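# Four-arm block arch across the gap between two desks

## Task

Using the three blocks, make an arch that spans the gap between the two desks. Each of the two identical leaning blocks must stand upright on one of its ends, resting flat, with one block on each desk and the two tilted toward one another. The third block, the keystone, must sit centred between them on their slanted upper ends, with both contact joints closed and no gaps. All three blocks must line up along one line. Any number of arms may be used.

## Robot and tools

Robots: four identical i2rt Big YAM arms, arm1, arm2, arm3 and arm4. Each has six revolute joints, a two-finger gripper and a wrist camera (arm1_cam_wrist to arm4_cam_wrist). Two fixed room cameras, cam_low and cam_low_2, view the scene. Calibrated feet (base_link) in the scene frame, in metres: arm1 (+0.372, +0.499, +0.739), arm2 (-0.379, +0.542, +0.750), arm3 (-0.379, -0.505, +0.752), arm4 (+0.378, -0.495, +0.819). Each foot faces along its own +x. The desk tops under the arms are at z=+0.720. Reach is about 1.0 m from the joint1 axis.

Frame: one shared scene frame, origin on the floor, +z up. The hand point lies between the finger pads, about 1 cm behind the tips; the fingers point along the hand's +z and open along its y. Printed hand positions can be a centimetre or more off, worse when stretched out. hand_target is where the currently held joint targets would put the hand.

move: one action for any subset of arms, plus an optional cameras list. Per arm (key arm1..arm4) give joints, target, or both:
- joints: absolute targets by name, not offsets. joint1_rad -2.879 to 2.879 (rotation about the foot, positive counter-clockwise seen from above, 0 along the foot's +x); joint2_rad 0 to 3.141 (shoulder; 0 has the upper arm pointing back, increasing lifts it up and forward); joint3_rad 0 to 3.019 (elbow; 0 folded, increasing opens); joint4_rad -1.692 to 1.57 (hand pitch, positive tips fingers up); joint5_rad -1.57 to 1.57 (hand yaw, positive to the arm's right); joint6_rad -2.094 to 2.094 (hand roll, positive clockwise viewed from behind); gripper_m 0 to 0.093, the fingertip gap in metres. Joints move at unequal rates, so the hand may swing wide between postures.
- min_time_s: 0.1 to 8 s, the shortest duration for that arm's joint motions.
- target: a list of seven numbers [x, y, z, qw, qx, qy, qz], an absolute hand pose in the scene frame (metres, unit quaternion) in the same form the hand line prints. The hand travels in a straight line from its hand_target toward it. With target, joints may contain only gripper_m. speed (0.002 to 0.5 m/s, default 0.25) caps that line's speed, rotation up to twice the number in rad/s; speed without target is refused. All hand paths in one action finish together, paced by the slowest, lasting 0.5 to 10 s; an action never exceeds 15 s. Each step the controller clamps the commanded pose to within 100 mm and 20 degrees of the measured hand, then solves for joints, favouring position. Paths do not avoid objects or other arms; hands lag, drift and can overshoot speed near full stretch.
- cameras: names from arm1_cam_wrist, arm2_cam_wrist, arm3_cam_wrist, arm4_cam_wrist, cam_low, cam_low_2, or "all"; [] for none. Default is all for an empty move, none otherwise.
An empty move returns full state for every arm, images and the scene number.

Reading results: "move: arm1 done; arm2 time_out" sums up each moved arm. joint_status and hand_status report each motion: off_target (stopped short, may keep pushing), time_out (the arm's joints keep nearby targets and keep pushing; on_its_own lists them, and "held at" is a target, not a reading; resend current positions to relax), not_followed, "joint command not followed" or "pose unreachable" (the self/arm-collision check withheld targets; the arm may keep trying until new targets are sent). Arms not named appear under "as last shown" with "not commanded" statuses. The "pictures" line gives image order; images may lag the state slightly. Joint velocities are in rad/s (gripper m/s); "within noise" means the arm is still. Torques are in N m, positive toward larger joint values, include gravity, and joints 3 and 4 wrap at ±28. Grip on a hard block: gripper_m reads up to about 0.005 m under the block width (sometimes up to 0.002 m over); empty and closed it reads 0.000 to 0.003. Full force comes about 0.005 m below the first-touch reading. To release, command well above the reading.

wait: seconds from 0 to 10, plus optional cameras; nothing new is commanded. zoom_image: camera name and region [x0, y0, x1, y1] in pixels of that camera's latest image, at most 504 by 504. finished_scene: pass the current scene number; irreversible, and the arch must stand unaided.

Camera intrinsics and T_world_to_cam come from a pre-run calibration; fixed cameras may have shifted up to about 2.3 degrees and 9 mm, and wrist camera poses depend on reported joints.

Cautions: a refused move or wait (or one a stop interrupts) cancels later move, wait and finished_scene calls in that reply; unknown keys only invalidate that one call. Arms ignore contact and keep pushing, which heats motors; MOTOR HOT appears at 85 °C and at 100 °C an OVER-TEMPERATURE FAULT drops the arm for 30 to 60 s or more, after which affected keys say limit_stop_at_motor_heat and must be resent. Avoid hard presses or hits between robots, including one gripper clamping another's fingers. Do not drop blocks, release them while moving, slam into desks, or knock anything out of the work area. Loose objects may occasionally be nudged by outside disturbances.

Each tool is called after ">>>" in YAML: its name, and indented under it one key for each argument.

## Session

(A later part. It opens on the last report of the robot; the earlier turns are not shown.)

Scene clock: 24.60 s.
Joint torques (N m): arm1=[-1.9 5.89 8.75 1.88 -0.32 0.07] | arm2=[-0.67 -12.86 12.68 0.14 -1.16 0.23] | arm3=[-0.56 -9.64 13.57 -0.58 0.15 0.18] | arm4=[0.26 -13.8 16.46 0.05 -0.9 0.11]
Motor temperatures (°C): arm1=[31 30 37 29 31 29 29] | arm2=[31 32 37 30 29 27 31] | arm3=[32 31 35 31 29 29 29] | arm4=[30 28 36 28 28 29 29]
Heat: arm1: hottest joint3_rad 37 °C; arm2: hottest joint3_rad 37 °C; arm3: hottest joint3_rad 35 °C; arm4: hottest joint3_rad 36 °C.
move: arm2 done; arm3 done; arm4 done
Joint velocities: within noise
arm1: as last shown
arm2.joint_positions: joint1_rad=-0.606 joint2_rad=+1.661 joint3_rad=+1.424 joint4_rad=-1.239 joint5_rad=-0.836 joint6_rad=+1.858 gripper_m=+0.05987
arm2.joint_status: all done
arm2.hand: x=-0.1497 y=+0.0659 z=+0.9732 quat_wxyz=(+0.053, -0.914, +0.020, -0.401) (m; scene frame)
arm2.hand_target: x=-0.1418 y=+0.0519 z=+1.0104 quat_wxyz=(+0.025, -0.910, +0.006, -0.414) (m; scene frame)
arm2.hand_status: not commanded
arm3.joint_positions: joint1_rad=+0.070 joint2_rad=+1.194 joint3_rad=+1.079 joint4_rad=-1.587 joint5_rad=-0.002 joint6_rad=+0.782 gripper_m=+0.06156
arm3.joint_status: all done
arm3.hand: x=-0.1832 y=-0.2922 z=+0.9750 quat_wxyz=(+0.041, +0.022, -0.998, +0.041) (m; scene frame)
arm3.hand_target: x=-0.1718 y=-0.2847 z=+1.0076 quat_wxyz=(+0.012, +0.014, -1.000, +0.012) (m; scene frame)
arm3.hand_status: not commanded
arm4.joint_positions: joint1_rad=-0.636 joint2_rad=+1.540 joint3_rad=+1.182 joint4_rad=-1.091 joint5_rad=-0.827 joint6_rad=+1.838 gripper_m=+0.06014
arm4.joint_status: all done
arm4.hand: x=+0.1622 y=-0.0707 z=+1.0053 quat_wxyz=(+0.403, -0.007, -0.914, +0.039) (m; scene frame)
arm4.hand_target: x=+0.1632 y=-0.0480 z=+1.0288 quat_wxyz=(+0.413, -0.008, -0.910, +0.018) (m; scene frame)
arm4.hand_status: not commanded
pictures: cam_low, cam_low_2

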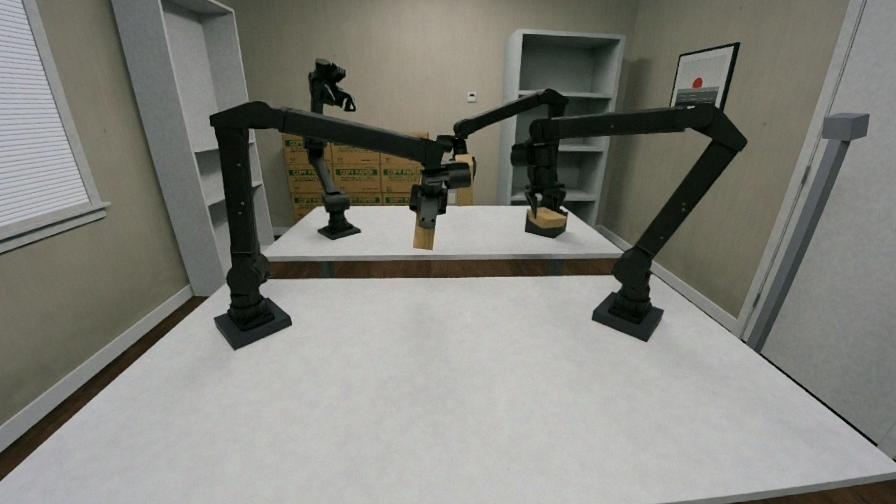

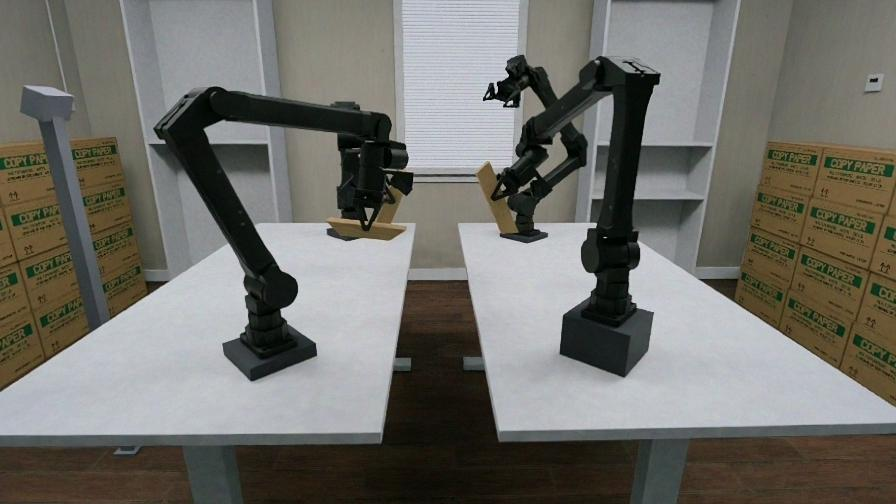

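>>> move:
  arm2: {"target": [-0.1127, -0.0094, 0.8995, 0.0241, 0.8968, 0.0127, 0.4416], "speed": 0.2}
  arm4: {"target": [0.0904, 0.0013, 0.8792, -0.4425, -0.0079, 0.8967, 0.0081], "speed": 0.2}
  cameras: ["cam_low", "cam_low_2"]

>>> zoom_image:
  camera: "cam_low_2"
  region: [370, 180, 510, 290]

>>> zoom_image:
  camera: "cam_low"
  region: [400, 180, 500, 300]

Scene clock: 27.37 s.
Joint torques (N m): arm1=[-1.55 5.89 8.49 1.73 -0.27 0.09] | arm2=[-0.85 -16.38 8.61 1.55 -1.15 0.24] | arm3=[-0.5 -9.88 13.6 -0.49 0.14 0.15] | arm4=[2.08 -19.14 9.89 1.44 -0.84 0.1]
Motor temperatures (°C): arm1=[31 30 37 29 31 29 29] | arm2=[31 32 37 30 30 27 31] | arm3=[32 31 37 31 29 29 29] | arm4=[30 28 37 28 28 29 29]
Heat: arm1: hottest joint3_rad 37 °C; arm2: hottest joint3_rad 37 °C; arm3: hottest joint3_rad 37 °C; arm4: hottest joint3_rad 37 °C.
move: arm2 off_target; arm4 off_target
Joint velocities: within noise
arm1.joint_positions: joint1_rad=-0.230 joint2_rad=+0.505 joint3_rad=+1.329 joint4_rad=-1.260 joint5_rad=-0.187 joint6_rad=-0.417 gripper_m=+0.09396
arm1.joint_status: not commanded
arm1.hand: x=+0.2037 y=+0.3768 z=+1.2888 quat_wxyz=(-0.112, -0.730, -0.418, +0.529) (m; scene frame)
arm1.hand_target: x=+0.2061 y=+0.3784 z=+1.3005 quat_wxyz=(-0.112, -0.723, -0.416, +0.540) (m; scene frame)
arm1.hand_status: not commanded
arm2.joint_positions: joint1_rad=-0.583 joint2_rad=+1.863 joint3_rad=+1.400 joint4_rad=-0.846 joint5_rad=-0.865 joint6_rad=+1.918 gripper_m=+0.05987
arm2.joint_status: not commanded
arm2.hand: x=-0.1205 y=-0.0001 z=+0.8739 quat_wxyz=(+0.000, -0.903, +0.000, -0.429) (m; scene frame)
arm2.hand_target: x=-0.1129 y=-0.0084 z=+0.8998 quat_wxyz=(-0.024, -0.897, -0.013, -0.442) (m; scene frame)
arm2.hand_status: off_target (0.028 m and 3.5 deg from the pose sent, 0.112 m and 10.8 deg at the start)
arm3: as last shown
arm4.joint_positions: joint1_rad=-0.551 joint2_rad=+1.856 joint3_rad=+1.164 joint4_rad=-0.541 joint5_rad=-0.848 joint6_rad=+2.007 gripper_m=+0.06014
arm4.joint_status: not commanded
arm4.hand: x=+0.0993 y=-0.0036 z=+0.8711 quat_wxyz=(+0.433, +0.000, -0.901, +0.000) (m; scene frame)
arm4.hand_target: x=+0.0905 y=+0.0009 z=+0.8793 quat_wxyz=(+0.443, +0.008, -0.897, -0.008) (m; scene frame)
arm4.hand_status: off_target (0.013 m and 1.7 deg from the pose sent, 0.162 m and 7.6 deg at the start)
pictures: cam_low, cam_low_2

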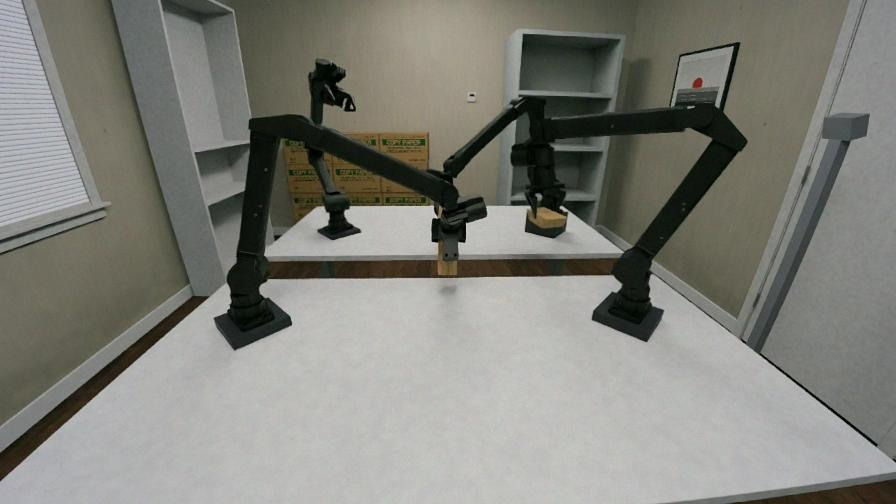

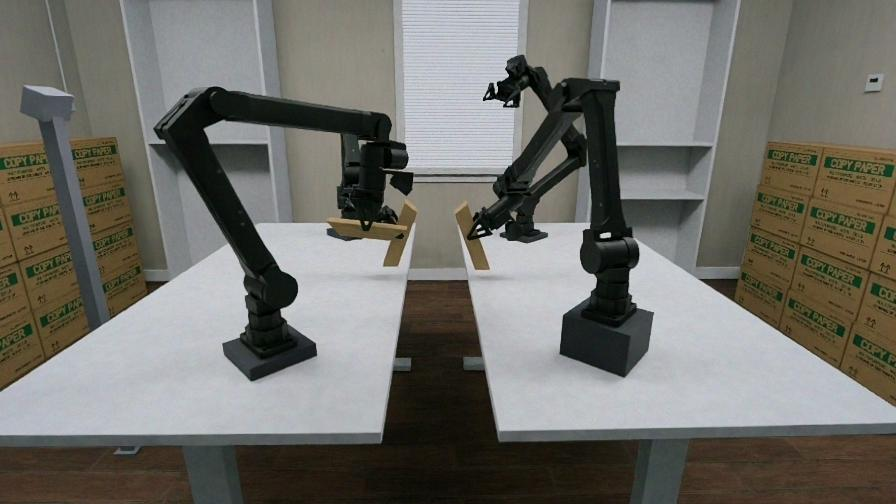

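Scaled by 3.600 from the camera's 896x504 image, which has a finer 1280x720 frame.

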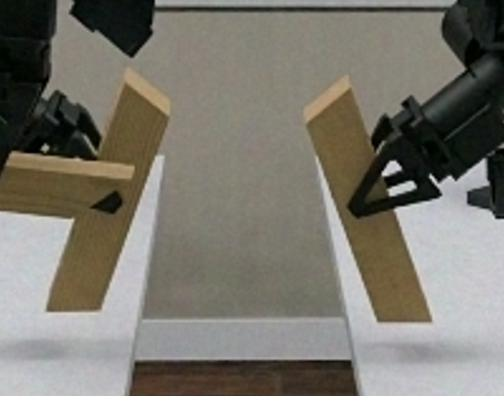

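Scaled by 4.200 from the camera's 896x504 image, which has a finer 1280x720 frame.

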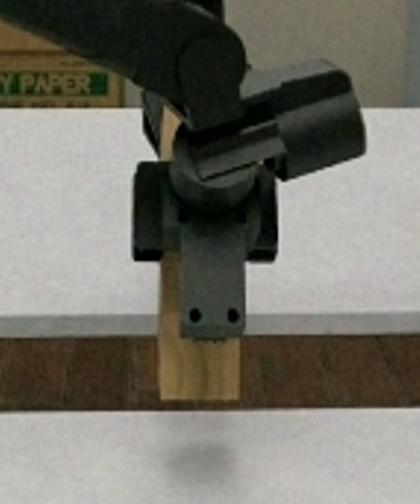

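>>> move:
  arm2: {"target": [-0.1157, -0.009, 0.8615, 0.0241, 0.8968, 0.0127, 0.4416], "speed": 0.1}
  arm4: {"target": [0.0934, 0.0045, 0.847, -0.4425, -0.0079, 0.8967, 0.0081], "speed": 0.1}
  arm3: {"target": [-0.01, -0.14, 1.13, 0.0281, 0.0, 0.9996, -0.0064], "speed": 0.2}
  cameras: ["cam_low", "cam_low_2"]

>>> zoom_image:
  camera: "cam_low_2"
  region: [370, 140, 510, 290]

>>> zoom_image:
  camera: "cam_low"
  region: [400, 180, 500, 300]

Scene clock: 30.40 s.
Joint torques (N m): arm1=[-1.9 5.77 8.59 1.76 -0.25 0.07] | arm2=[-1.08 -15.85 8.06 1.54 -1.17 0.18] | arm3=[-0.91 -16.09 13.96 0.03 0.32 0.09] | arm4=[1.55 -18.49 8.61 1.5 -0.89 -0.01]
Motor temperatures (°C): arm1=[31 30 37 29 31 29 29] | arm2=[31 33 37 30 30 27 31] | arm3=[32 31 38 31 29 29 30] | arm4=[30 29 37 28 28 29 29]
Heat: arm1: hottest joint3_rad 37 °C; arm2: hottest joint3_rad 37 °C; arm3: hottest joint3_rad 38 °C; arm4: hottest joint3_rad 37 °C.
move: arm2 off_target; arm3 off_target; arm4 done
Joint velocities: within noise
arm1: as last shown
arm2.joint_positions: joint1_rad=-0.583 joint2_rad=+1.896 joint3_rad=+1.357 joint4_rad=-0.762 joint5_rad=-0.866 joint6_rad=+1.918 gripper_m=+0.05987
arm2.joint_status: not commanded
arm2.hand: x=-0.1209 y=+0.0009 z=+0.8428 quat_wxyz=(-0.003, -0.903, -0.001, -0.430) (m; scene frame)
arm2.hand_target: x=-0.1159 y=-0.0083 z=+0.8617 quat_wxyz=(-0.024, -0.897, -0.013, -0.442) (m; scene frame)
arm2.hand_status: off_target (0.022 m and 3.1 deg from the pose sent, 0.016 m and 3.5 deg at the start)
arm3.joint_positions: joint1_rad=+0.053 joint2_rad=+1.641 joint3_rad=+1.849 joint4_rad=-1.680 joint5_rad=+0.047 joint6_rad=+0.784 gripper_m=+0.06156
arm3.joint_status: not commanded
arm3.hand: x=-0.0218 y=-0.1420 z=+1.0963 quat_wxyz=(-0.057, +0.012, -0.998, -0.025) (m; scene frame)
arm3.hand_target: x=-0.0117 y=-0.1416 z=+1.1288 quat_wxyz=(-0.083, +0.002, -0.995, -0.049) (m; scene frame)
arm3.hand_status: off_target (0.036 m and 5.1 deg from the pose sent, 0.278 m and 9.2 deg at the start; a joint's target at an end of its range on 39 of 60 steps)
arm4.joint_positions: joint1_rad=-0.551 joint2_rad=+1.906 joint3_rad=+1.164 joint4_rad=-0.477 joint5_rad=-0.849 joint6_rad=+2.007 gripper_m=+0.06014
arm4.joint_status: not commanded
arm4.hand: x=+0.0972 y=+0.0030 z=+0.8485 quat_wxyz=(+0.436, +0.003, -0.900, -0.006) (m; scene frame)
arm4.hand_target: x=+0.0934 y=+0.0044 z=+0.8469 quat_wxyz=(+0.442, +0.008, -0.897, -0.008) (m; scene frame)
arm4.hand_status: done (0.004 m and 1.1 deg from the pose sent, 0.026 m and 1.7 deg at the start)
pictures: cam_low, cam_low_2

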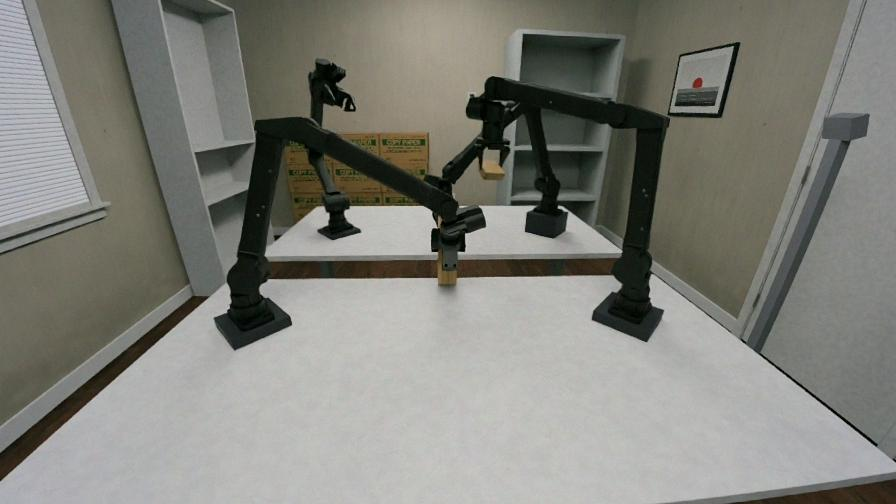

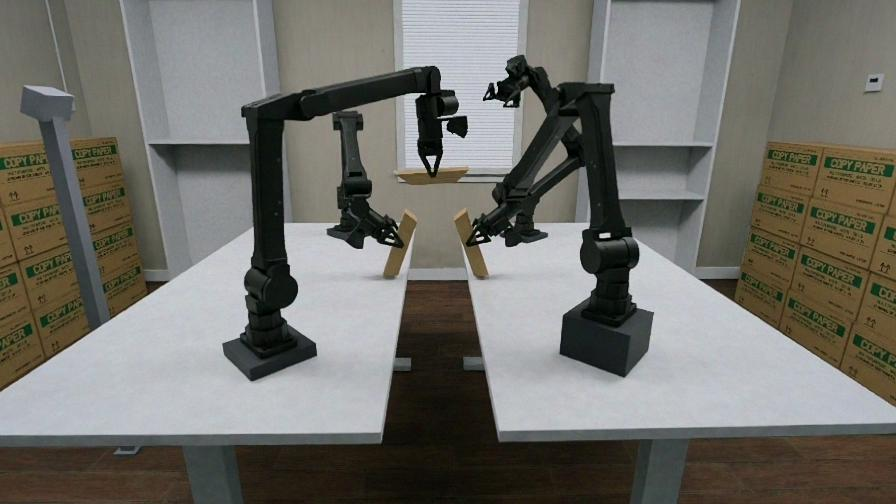

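Scaled by 3.360 from the camera's 896x504 image, which has a finer 1280x720 frame.

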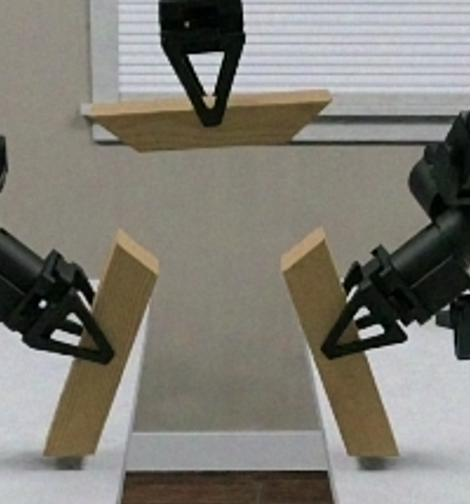

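Scaled by 4.200 from the camera's 896x504 image, which has a finer 1280x720 frame.

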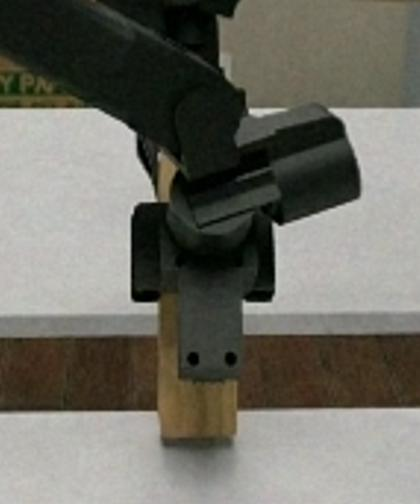

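>>> move:
  arm2: {"target": [-0.1195, -0.0098, 0.851, 0.024, 0.9005, 0.013, 0.4342], "speed": 0.06}
  arm4: {"target": [0.0985, 0.001, 0.836, -0.4331, -0.008, 0.9013, 0.008], "speed": 0.06}
  arm3: {"target": [-0.0155, 0.008, 1.06, 0.0281, 0.0, 0.9996, -0.0064], "speed": 0.15}
  cameras: ["cam_low", "cam_low_2"]

>>> zoom_image:
  camera: "cam_low_2"
  region: [370, 160, 500, 290]

>>> zoom_image:
  camera: "cam_low"
  region: [400, 160, 500, 300]

Scene clock: 33.10 s.
Joint torques (N m): arm1=[-1.32 5.83 8.68 1.63 -0.26 0.04] | arm2=[-1.55 -15.5 7.98 1.5 -0.98 0.04] | arm3=[1.32 -21.6 14.13 -0.01 0.11 0.15] | arm4=[1.38 -18.2 8.64 1.46 -0.71 -0.13]
Motor temperatures (°C): arm1=[31 30 37 29 31 29 29] | arm2=[31 33 37 30 30 27 32] | arm3=[32 31 39 31 29 29 30] | arm4=[30 29 37 28 28 29 29]
Heat: arm1: hottest joint3_rad 37 °C; arm2: hottest joint3_rad 37 °C; arm3: hottest joint3_rad 39 °C; arm4: hottest joint3_rad 37 °C.
move: arm2 off_target; arm3 off_target; arm4 done
Joint velocities: within noise
arm1: as last shown
arm2.joint_positions: joint1_rad=-0.583 joint2_rad=+1.908 joint3_rad=+1.355 joint4_rad=-0.759 joint5_rad=-0.856 joint6_rad=+1.918 gripper_m=+0.05987
arm2.joint_status: not commanded
arm2.hand: x=-0.1222 y=+0.0012 z=+0.8341 quat_wxyz=(+0.000, -0.905, +0.002, -0.425) (m; scene frame)
arm2.hand_target: x=-0.1196 y=-0.0093 z=+0.8512 quat_wxyz=(-0.024, -0.901, -0.013, -0.434) (m; scene frame)
arm2.hand_status: off_target (0.020 m and 3.5 deg from the pose sent, 0.013 m and 2.8 deg at the start)
arm3.joint_positions: joint1_rad=+0.204 joint2_rad=+1.979 joint3_rad=+2.127 joint4_rad=-1.682 joint5_rad=+0.053 joint6_rad=+0.955 gripper_m=+0.06156
arm3.joint_status: not commanded
arm3.hand: x=-0.0181 y=-0.0041 z=+1.0215 quat_wxyz=(-0.037, +0.003, -0.999, -0.005) (m; scene frame)
arm3.hand_target: x=-0.0171 y=+0.0055 z=+1.0591 quat_wxyz=(-0.060, +0.002, -0.997, -0.039) (m; scene frame)
arm3.hand_status: off_target (0.040 m and 1.7 deg from the pose sent, 0.154 m and 5.1 deg at the start; a joint's target at an end of its range on 60 of 62 steps)
arm4.joint_positions: joint1_rad=-0.551 joint2_rad=+1.913 joint3_rad=+1.148 joint4_rad=-0.472 joint5_rad=-0.836 joint6_rad=+2.004 gripper_m=+0.06014
arm4.joint_status: not commanded
arm4.hand: x=+0.1004 y=-0.0025 z=+0.8382 quat_wxyz=(+0.428, +0.000, -0.904, -0.001) (m; scene frame)
arm4.hand_target: x=+0.0985 y=+0.0009 z=+0.8360 quat_wxyz=(+0.433, +0.008, -0.901, -0.008) (m; scene frame)
arm4.hand_status: done (0.005 m and 1.4 deg from the pose sent, 0.013 m and 0.7 deg at the start)
pictures: cam_low, cam_low_2

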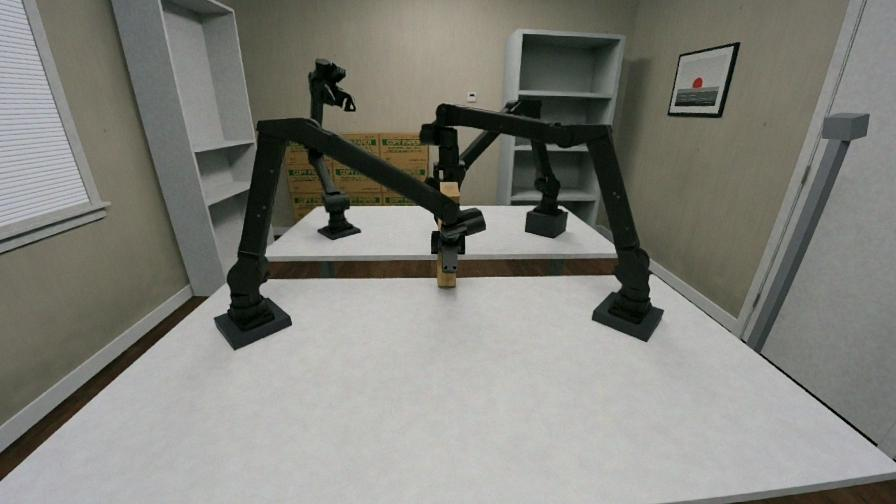

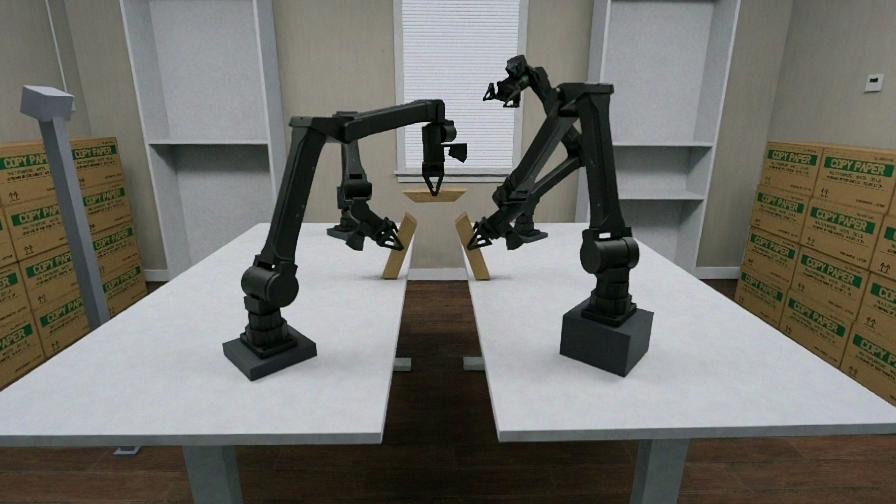

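Scaled by 3.877 from the camera's 896x504 image, which has a finer 1280x720 frame.

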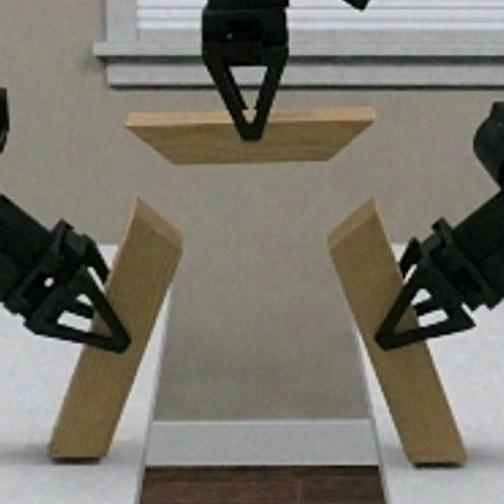

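Scaled by 3.600 from the camera's 896x504 image, which has a finer 1280x720 frame.

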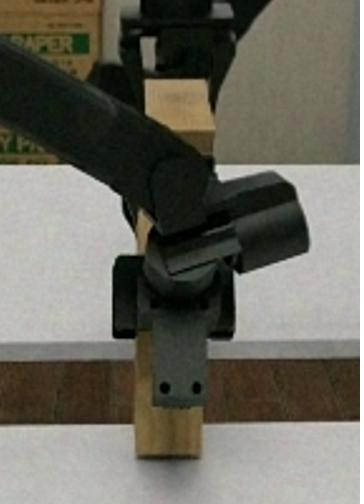

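>>> zoom_image:
  camera: "cam_low_2"
  region: [395, 180, 475, 240]

>>> zoom_image:
  camera: "cam_low_2"
  region: [375, 250, 500, 290]

Scaled by 6.300 from the camera's 896x504 image, which has a finer 1280x720 frame.

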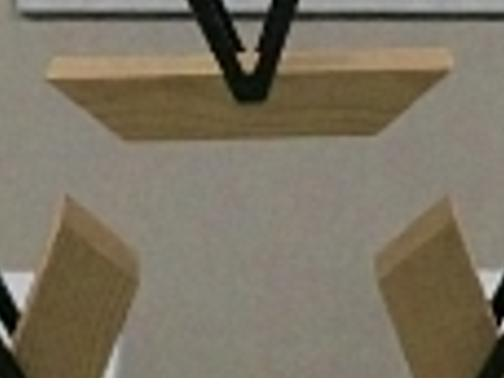

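Scaled by 4.032 from the camera's 896x504 image, which has a finer 1280x720 frame.

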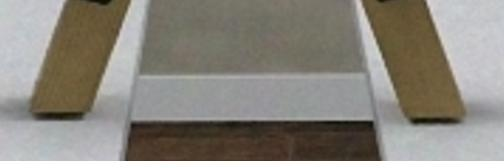

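>>> move:
  arm2: {"target": [-0.124, -0.0105, 0.8445, 0.024, 0.9005, 0.013, 0.4342], "speed": 0.05}
  arm4: {"target": [0.1025, 0.0030, 0.832, -0.4331, -0.008, 0.9013, 0.008], "speed": 0.05}
  arm3: {"target": [-0.019, 0.010, 1.0, 0.036, 0.0, 0.9993, 0.004], "speed": 0.1}
  cameras: ["cam_low", "cam_low_2"]

>>> zoom_image:
  camera: "cam_low_2"
  region: [370, 160, 500, 290]

>>> zoom_image:
  camera: "cam_low_2"
  region: [375, 250, 500, 290]

>>> zoom_image:
  camera: "cam_low"
  region: [400, 160, 500, 300]

Scene clock: 35.77 s.
Joint torques (N m): arm1=[-1.73 5.54 8.49 1.74 -0.25 0.06] | arm2=[-2.02 -15.79 7.94 1.5 -1.05 0.02] | arm3=[1.26 -22.48 9.03 0.53 0.08 0.14] | arm4=[0.73 -18.32 8.83 1.37 -0.81 -0.13]
Motor temperatures (°C): arm1=[31 30 38 29 31 29 29] | arm2=[31 33 38 30 30 27 32] | arm3=[32 32 39 31 29 29 30] | arm4=[30 29 38 28 29 29 29]
Heat: arm1: hottest joint3_rad 38 °C; arm2: hottest joint3_rad 38 °C; arm3: hottest joint3_rad 39 °C; arm4: hottest joint3_rad 38 °C.
move: arm2 off_target; arm3 off_target; arm4 done
Joint velocities: within noise
arm1: as last shown
arm2.joint_positions: joint1_rad=-0.584 joint2_rad=+1.917 joint3_rad=+1.349 joint4_rad=-0.753 joint5_rad=-0.856 joint6_rad=+1.910 gripper_m=+0.05987
arm2.joint_status: not commanded
arm2.hand: x=-0.1230 y=+0.0025 z=+0.8270 quat_wxyz=(+0.002, -0.906, +0.000, -0.424) (m; scene frame)
arm2.hand_target: x=-0.1241 y=-0.0099 z=+0.8447 quat_wxyz=(-0.024, -0.901, -0.013, -0.434) (m; scene frame)
arm2.hand_status: off_target (0.022 m and 3.6 deg from the pose sent, 0.016 m and 3.5 deg at the start)
arm3.joint_positions: joint1_rad=+0.205 joint2_rad=+2.025 joint3_rad=+2.109 joint4_rad=-1.659 joint5_rad=+0.053 joint6_rad=+0.966 gripper_m=+0.06156
arm3.joint_status: not commanded
arm3.hand: x=-0.0141 y=+0.0027 z=+0.9876 quat_wxyz=(-0.026, -0.002, -1.000, +0.011) (m; scene frame)
arm3.hand_target: x=-0.0191 y=+0.0097 z=+0.9999 quat_wxyz=(-0.036, +0.000, -0.999, -0.004) (m; scene frame)
arm3.hand_status: off_target (0.015 m and 2.1 deg from the pose sent, 0.026 m and 0.4 deg at the start)
arm4.joint_positions: joint1_rad=-0.551 joint2_rad=+1.922 joint3_rad=+1.148 joint4_rad=-0.472 joint5_rad=-0.836 joint6_rad=+1.992 gripper_m=+0.06014
arm4.joint_status: not commanded
arm4.hand: x=+0.1007 y=-0.0035 z=+0.8332 quat_wxyz=(+0.427, +0.003, -0.904, +0.000) (m; scene frame)
arm4.hand_target: x=+0.1026 y=+0.0029 z=+0.8320 quat_wxyz=(+0.433, +0.008, -0.901, -0.008) (m; scene frame)
arm4.hand_status: done (0.007 m and 1.4 deg from the pose sent, 0.009 m and 1.4 deg at the start)
pictures: cam_low, cam_low_2

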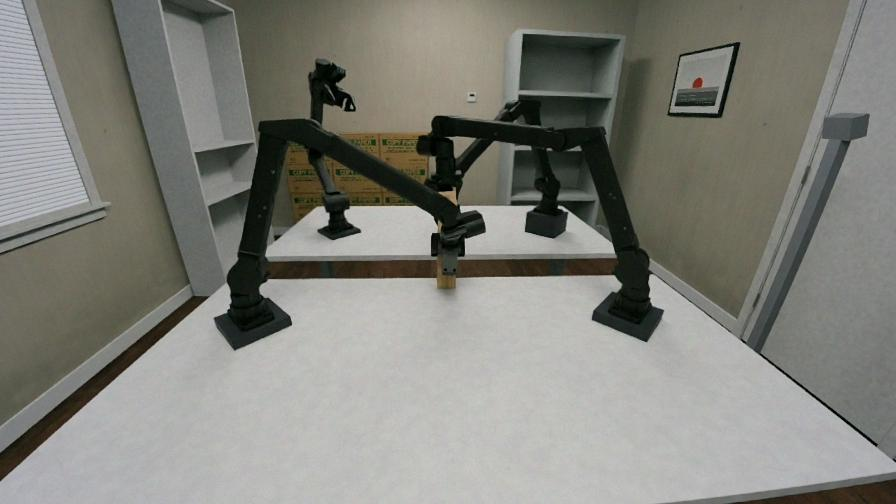

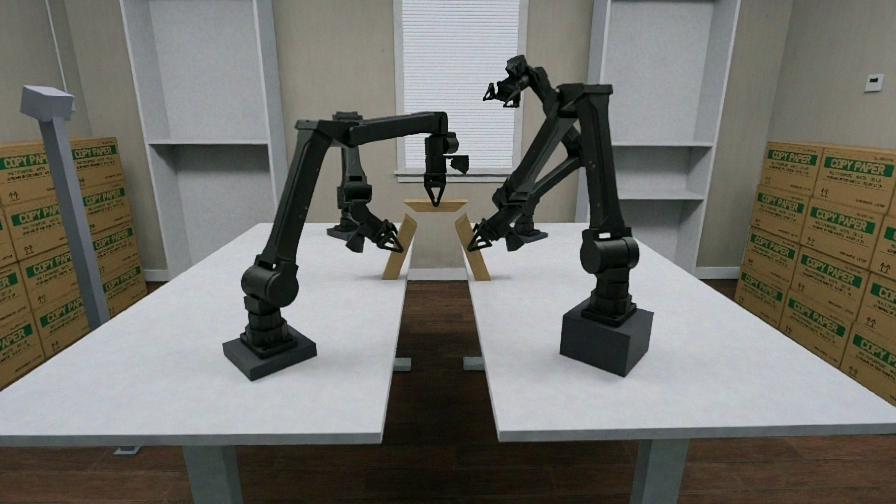

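Scaled by 3.877 from the camera's 896x504 image, which has a finer 1280x720 frame.

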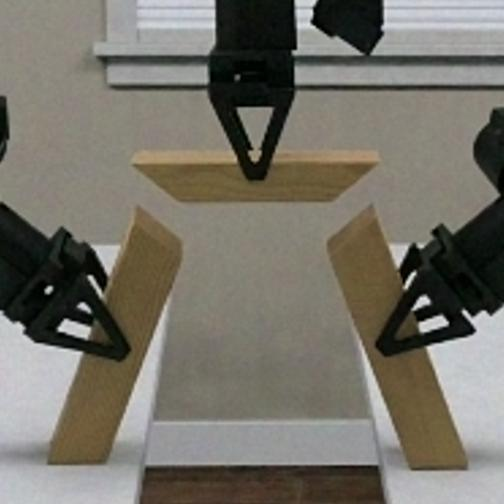

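Scaled by 4.032 from the camera's 896x504 image, which has a finer 1280x720 frame.

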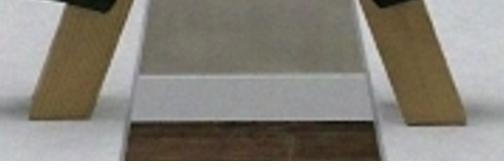

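Scaled by 3.600 from the camera's 896x504 image, which has a finer 1280x720 frame.

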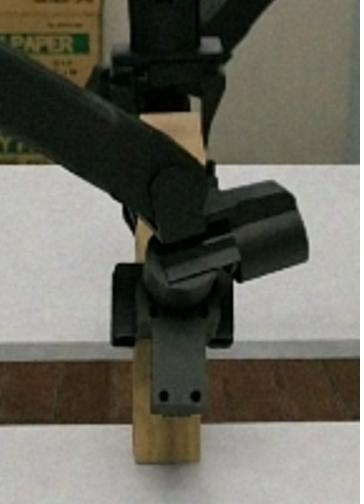

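>>> move:
  arm2: {"target": [-0.1290, -0.0130, 0.8455, 0.024, 0.9005, 0.013, 0.4342], "speed": 0.05}
  arm4: {"target": [0.1085, 0.0065, 0.834, -0.4331, -0.008, 0.9013, 0.008], "speed": 0.05}
  cameras: ["cam_low", "cam_low_2"]

>>> zoom_image:
  camera: "cam_low_2"
  region: [370, 160, 500, 290]

>>> zoom_image:
  camera: "cam_low_2"
  region: [395, 190, 475, 250]

>>> zoom_image:
  camera: "cam_low"
  region: [400, 160, 500, 300]

Scene clock: 37.23 s.
Joint torques (N m): arm1=[-1.85 5.42 8.51 1.88 -0.26 0.05] | arm2=[-1.96 -15.5 8.49 0.94 -1.15 0.04] | arm3=[1.73 -22.36 8.92 0.61 0.08 0.18] | arm4=[-0.03 -18.2 9.7 0.54 -0.89 -0.12]
Motor temperatures (°C): arm1=[31 30 38 29 31 29 29] | arm2=[31 33 38 30 30 27 32] | arm3=[32 32 39 31 29 29 30] | arm4=[30 29 38 28 29 29 29]
Heat: arm1: hottest joint3_rad 38 °C; arm2: hottest joint3_rad 38 °C; arm3: hottest joint3_rad 39 °C; arm4: hottest joint3_rad 38 °C.
move: arm2 off_target; arm4 done
Joint velocities: within noise
arm1, arm3: as last shown
arm2.joint_positions: joint1_rad=-0.595 joint2_rad=+1.918 joint3_rad=+1.349 joint4_rad=-0.753 joint5_rad=-0.857 joint6_rad=+1.896 gripper_m=+0.05987
arm2.joint_status: not commanded
arm2.hand: x=-0.1290 y=-0.0002 z=+0.8265 quat_wxyz=(-0.002, -0.906, -0.001, -0.424) (m; scene frame)
arm2.hand_target: x=-0.1292 y=-0.0124 z=+0.8456 quat_wxyz=(-0.024, -0.901, -0.013, -0.434) (m; scene frame)
arm2.hand_status: off_target (0.023 m and 3.1 deg from the pose sent, 0.025 m and 3.6 deg at the start)
arm3.joint_positions: joint1_rad=+0.205 joint2_rad=+2.025 joint3_rad=+2.109 joint4_rad=-1.659 joint5_rad=+0.053 joint6_rad=+0.967 gripper_m=+0.06156
arm4.joint_positions: joint1_rad=-0.558 joint2_rad=+1.922 joint3_rad=+1.148 joint4_rad=-0.472 joint5_rad=-0.838 joint6_rad=+1.975 gripper_m=+0.06014
arm4.joint_status: not commanded
arm4.hand: x=+0.1039 y=-0.0018 z=+0.8335 quat_wxyz=(+0.428, +0.008, -0.904, -0.005) (m; scene frame)
arm4.hand_target: x=+0.1085 y=+0.0064 z=+0.8340 quat_wxyz=(+0.433, +0.008, -0.901, -0.008) (m; scene frame)
arm4.hand_status: done (0.010 m and 0.8 deg from the pose sent, 0.013 m and 1.3 deg at the start)
pictures: cam_low, cam_low_2

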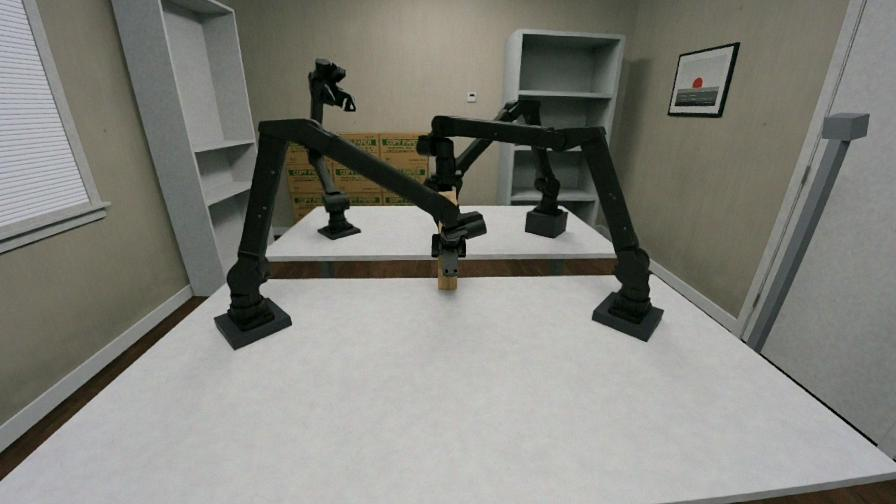

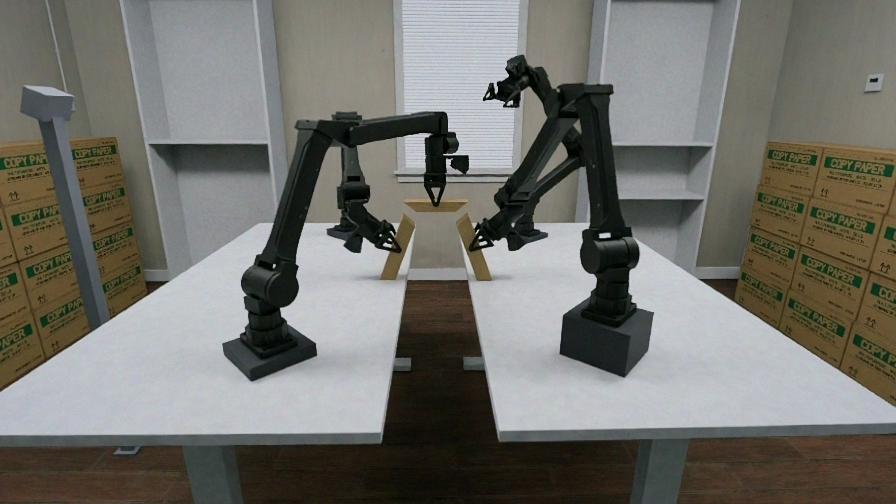

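Scaled by 3.877 from the camera's 896x504 image, which has a finer 1280x720 frame.

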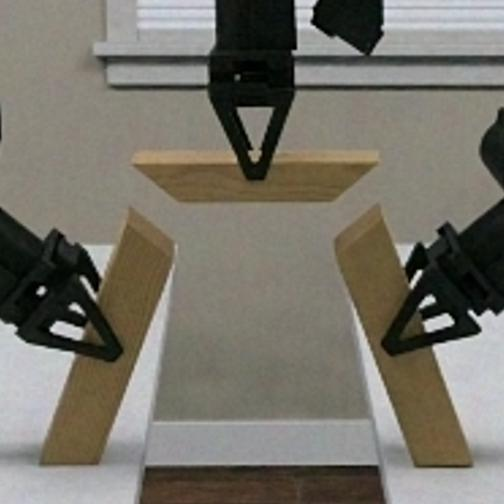

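Scaled by 6.300 from the camera's 896x504 image, which has a finer 1280x720 frame.

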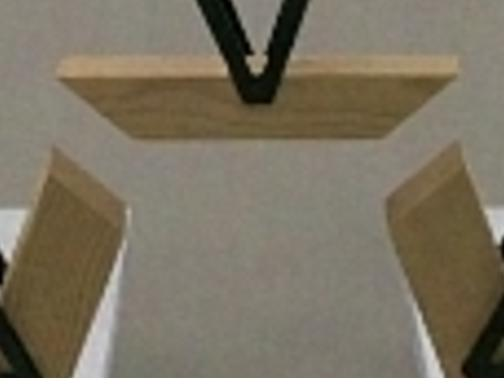

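Scaled by 3.600 from the camera's 896x504 image, which has a finer 1280x720 frame.

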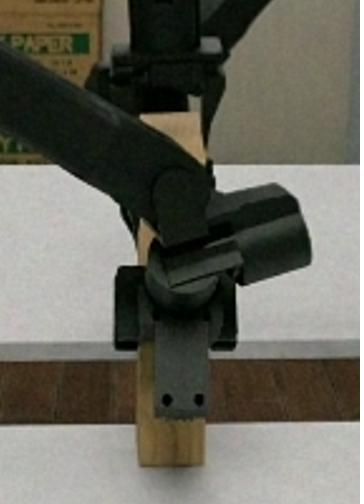

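>>> move:
  arm2: {"target": [-0.1243, -0.0130, 0.8445, 0.024, 0.9005, 0.013, 0.4342], "speed": 0.05}
  arm4: {"target": [0.1032, 0.0075, 0.8330, -0.4331, -0.008, 0.9013, 0.008], "speed": 0.05}
  cameras: ["cam_low_2"]

>>> zoom_image:
  camera: "cam_low_2"
  region: [395, 190, 475, 250]

>>> zoom_image:
  camera: "cam_low_2"
  region: [375, 250, 500, 290]

Scene clock: 38.67 s.
Joint torques (N m): arm1=[-1.14 5.83 8.54 1.62 -0.32 0.11] | arm2=[-1.26 -15.21 8.42 1.32 -1.08 0.11] | arm3=[1.44 -21.95 8.75 0.47 0.08 0.13] | arm4=[1.08 -18.08 10.17 0.9 -0.76 0]
Motor temperatures (°C): arm1=[31 30 38 29 31 29 29] | arm2=[31 33 38 30 30 27 32] | arm3=[32 32 39 31 29 29 30] | arm4=[30 29 38 28 29 29 29]
Heat: arm1: hottest joint3_rad 38 °C; arm2: hottest joint3_rad 38 °C; arm3: hottest joint3_rad 39 °C; arm4: hottest joint3_rad 38 °C.
move: arm2 off_target; arm4 done
Joint velocities: within noise
arm1, arm3: as last shown
arm2.joint_positions: joint1_rad=-0.595 joint2_rad=+1.918 joint3_rad=+1.349 joint4_rad=-0.753 joint5_rad=-0.857 joint6_rad=+1.896 gripper_m=+0.05987
arm2.joint_status: not commanded
arm2.hand: x=-0.1290 y=-0.0002 z=+0.8265 quat_wxyz=(-0.002, -0.906, -0.001, -0.424) (m; scene frame)
arm2.hand_target: x=-0.1245 y=-0.0123 z=+0.8448 quat_wxyz=(-0.024, -0.900, -0.013, -0.434) (m; scene frame)
arm2.hand_status: off_target (0.023 m and 3.1 deg from the pose sent, 0.023 m and 3.1 deg at the start)
arm4.joint_positions: joint1_rad=-0.559 joint2_rad=+1.926 joint3_rad=+1.148 joint4_rad=-0.472 joint5_rad=-0.838 joint6_rad=+1.974 gripper_m=+0.06014
arm4.joint_status: not commanded
arm4.hand: x=+0.1045 y=-0.0020 z=+0.8315 quat_wxyz=(+0.427, +0.007, -0.904, -0.003) (m; scene frame)
arm4.hand_target: x=+0.1033 y=+0.0073 z=+0.8331 quat_wxyz=(+0.433, +0.008, -0.901, -0.008) (m; scene frame)
arm4.hand_status: done (0.010 m and 0.9 deg from the pose sent, 0.009 m and 0.8 deg at the start)
pictures: cam_low_2

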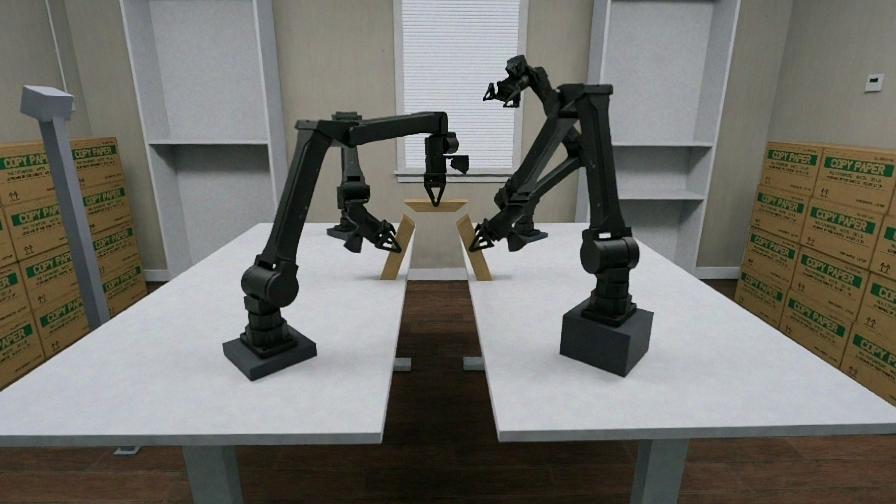

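Scaled by 6.300 from the camera's 896x504 image, which has a finer 1280x720 frame.

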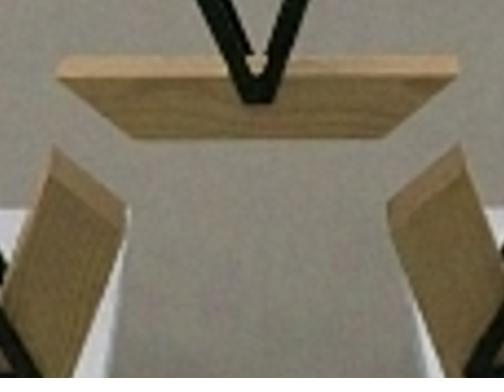

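Scaled by 4.032 from the camera's 896x504 image, which has a finer 1280x720 frame.

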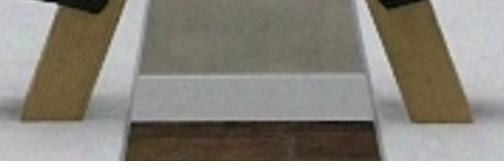

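>>> move:
  arm2: {"target": [-0.1165, -0.0130, 0.8465, 0.024, 0.9005, 0.013, 0.4342], "speed": 0.05}
  arm4: {"target": [0.0945, 0.0075, 0.8350, -0.4331, -0.008, 0.9013, 0.008], "speed": 0.05}
  cameras: ["cam_low_2", "cam_low"]

>>> zoom_image:
  camera: "cam_low_2"
  region: [395, 190, 475, 250]

>>> zoom_image:
  camera: "cam_low_2"
  region: [375, 250, 500, 290]

Scene clock: 39.97 s.
Joint torques (N m): arm1=[-2.08 5.01 8.36 1.69 -0.28 0.06] | arm2=[-1.08 -15.44 8.66 1.51 -0.97 0.2] | arm3=[1.61 -22.83 8.88 0.47 0.1 0.15] | arm4=[2.26 -18.26 10.56 1.32 -0.62 0.14]
Motor temperatures (°C): arm1=[31 30 38 29 31 29 29] | arm2=[31 33 38 30 30 27 32] | arm3=[32 32 39 31 29 29 30] | arm4=[30 29 38 28 29 29 29]
Heat: arm1: hottest joint3_rad 38 °C; arm2: hottest joint3_rad 38 °C; arm3: hottest joint3_rad 39 °C; arm4: hottest joint3_rad 38 °C.
move: arm2 off_target; arm4 off_target
Joint velocities: within noise
arm1, arm3: as last shown
arm2.joint_positions: joint1_rad=-0.590 joint2_rad=+1.918 joint3_rad=+1.349 joint4_rad=-0.748 joint5_rad=-0.856 joint6_rad=+1.903 gripper_m=+0.05987
arm2.joint_status: not commanded
arm2.hand: x=-0.1259 y=+0.0001 z=+0.8267 quat_wxyz=(-0.002, -0.906, -0.001, -0.424) (m; scene frame)
arm2.hand_target: x=-0.1169 y=-0.0121 z=+0.8470 quat_wxyz=(-0.024, -0.900, -0.013, -0.434) (m; scene frame)
arm2.hand_status: off_target (0.026 m and 3.1 deg from the pose sent, 0.027 m and 3.1 deg at the start)
arm4.joint_positions: joint1_rad=-0.559 joint2_rad=+1.926 joint3_rad=+1.148 joint4_rad=-0.472 joint5_rad=-0.837 joint6_rad=+1.982 gripper_m=+0.06014
arm4.joint_status: not commanded
arm4.hand: x=+0.1047 y=-0.0019 z=+0.8313 quat_wxyz=(+0.427, +0.003, -0.904, -0.002) (m; scene frame)
arm4.hand_target: x=+0.0946 y=+0.0071 z=+0.8352 quat_wxyz=(+0.433, +0.008, -0.901, -0.008) (m; scene frame)
arm4.hand_status: off_target (0.014 m and 1.2 deg from the pose sent, 0.014 m and 0.9 deg at the start)
pictures: cam_low, cam_low_2

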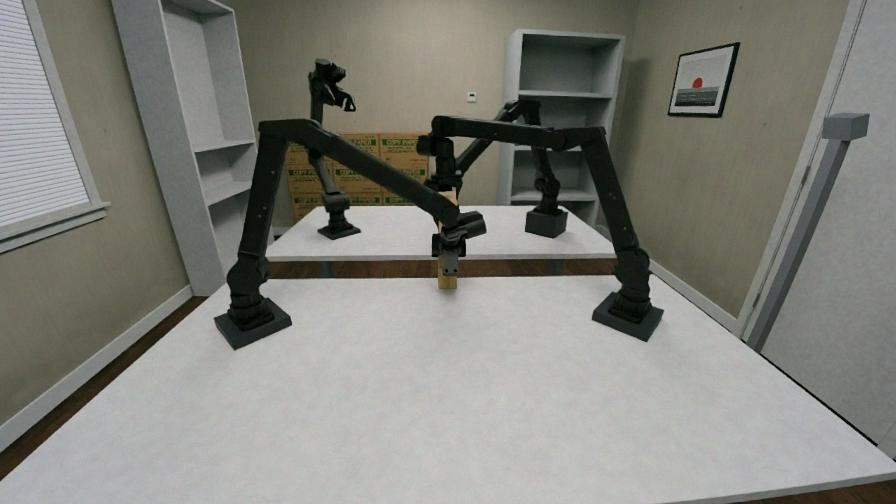

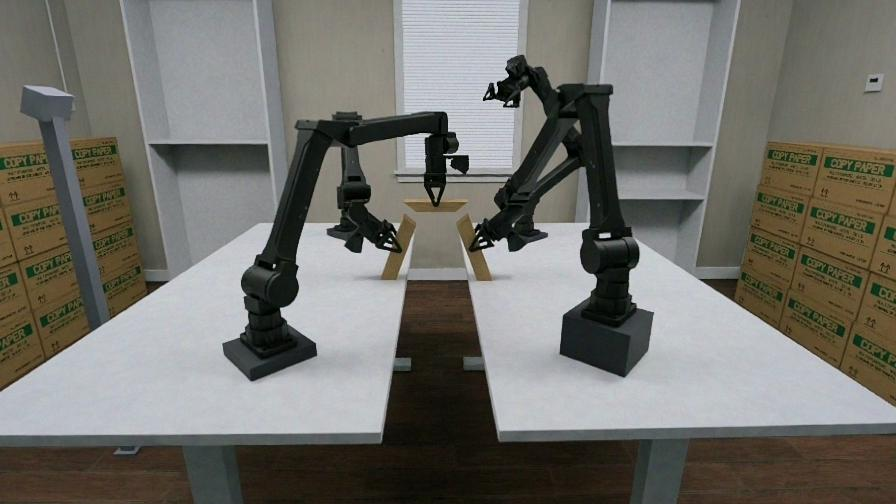

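Scaled by 6.300 from the camera's 896x504 image, which has a finer 1280x720 frame.

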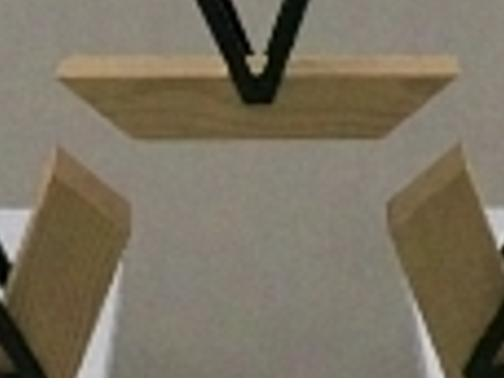

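Scaled by 4.032 from the camera's 896x504 image, which has a finer 1280x720 frame.

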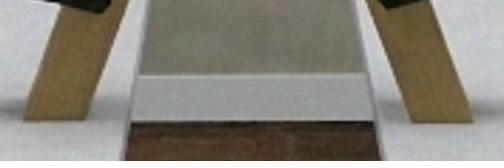

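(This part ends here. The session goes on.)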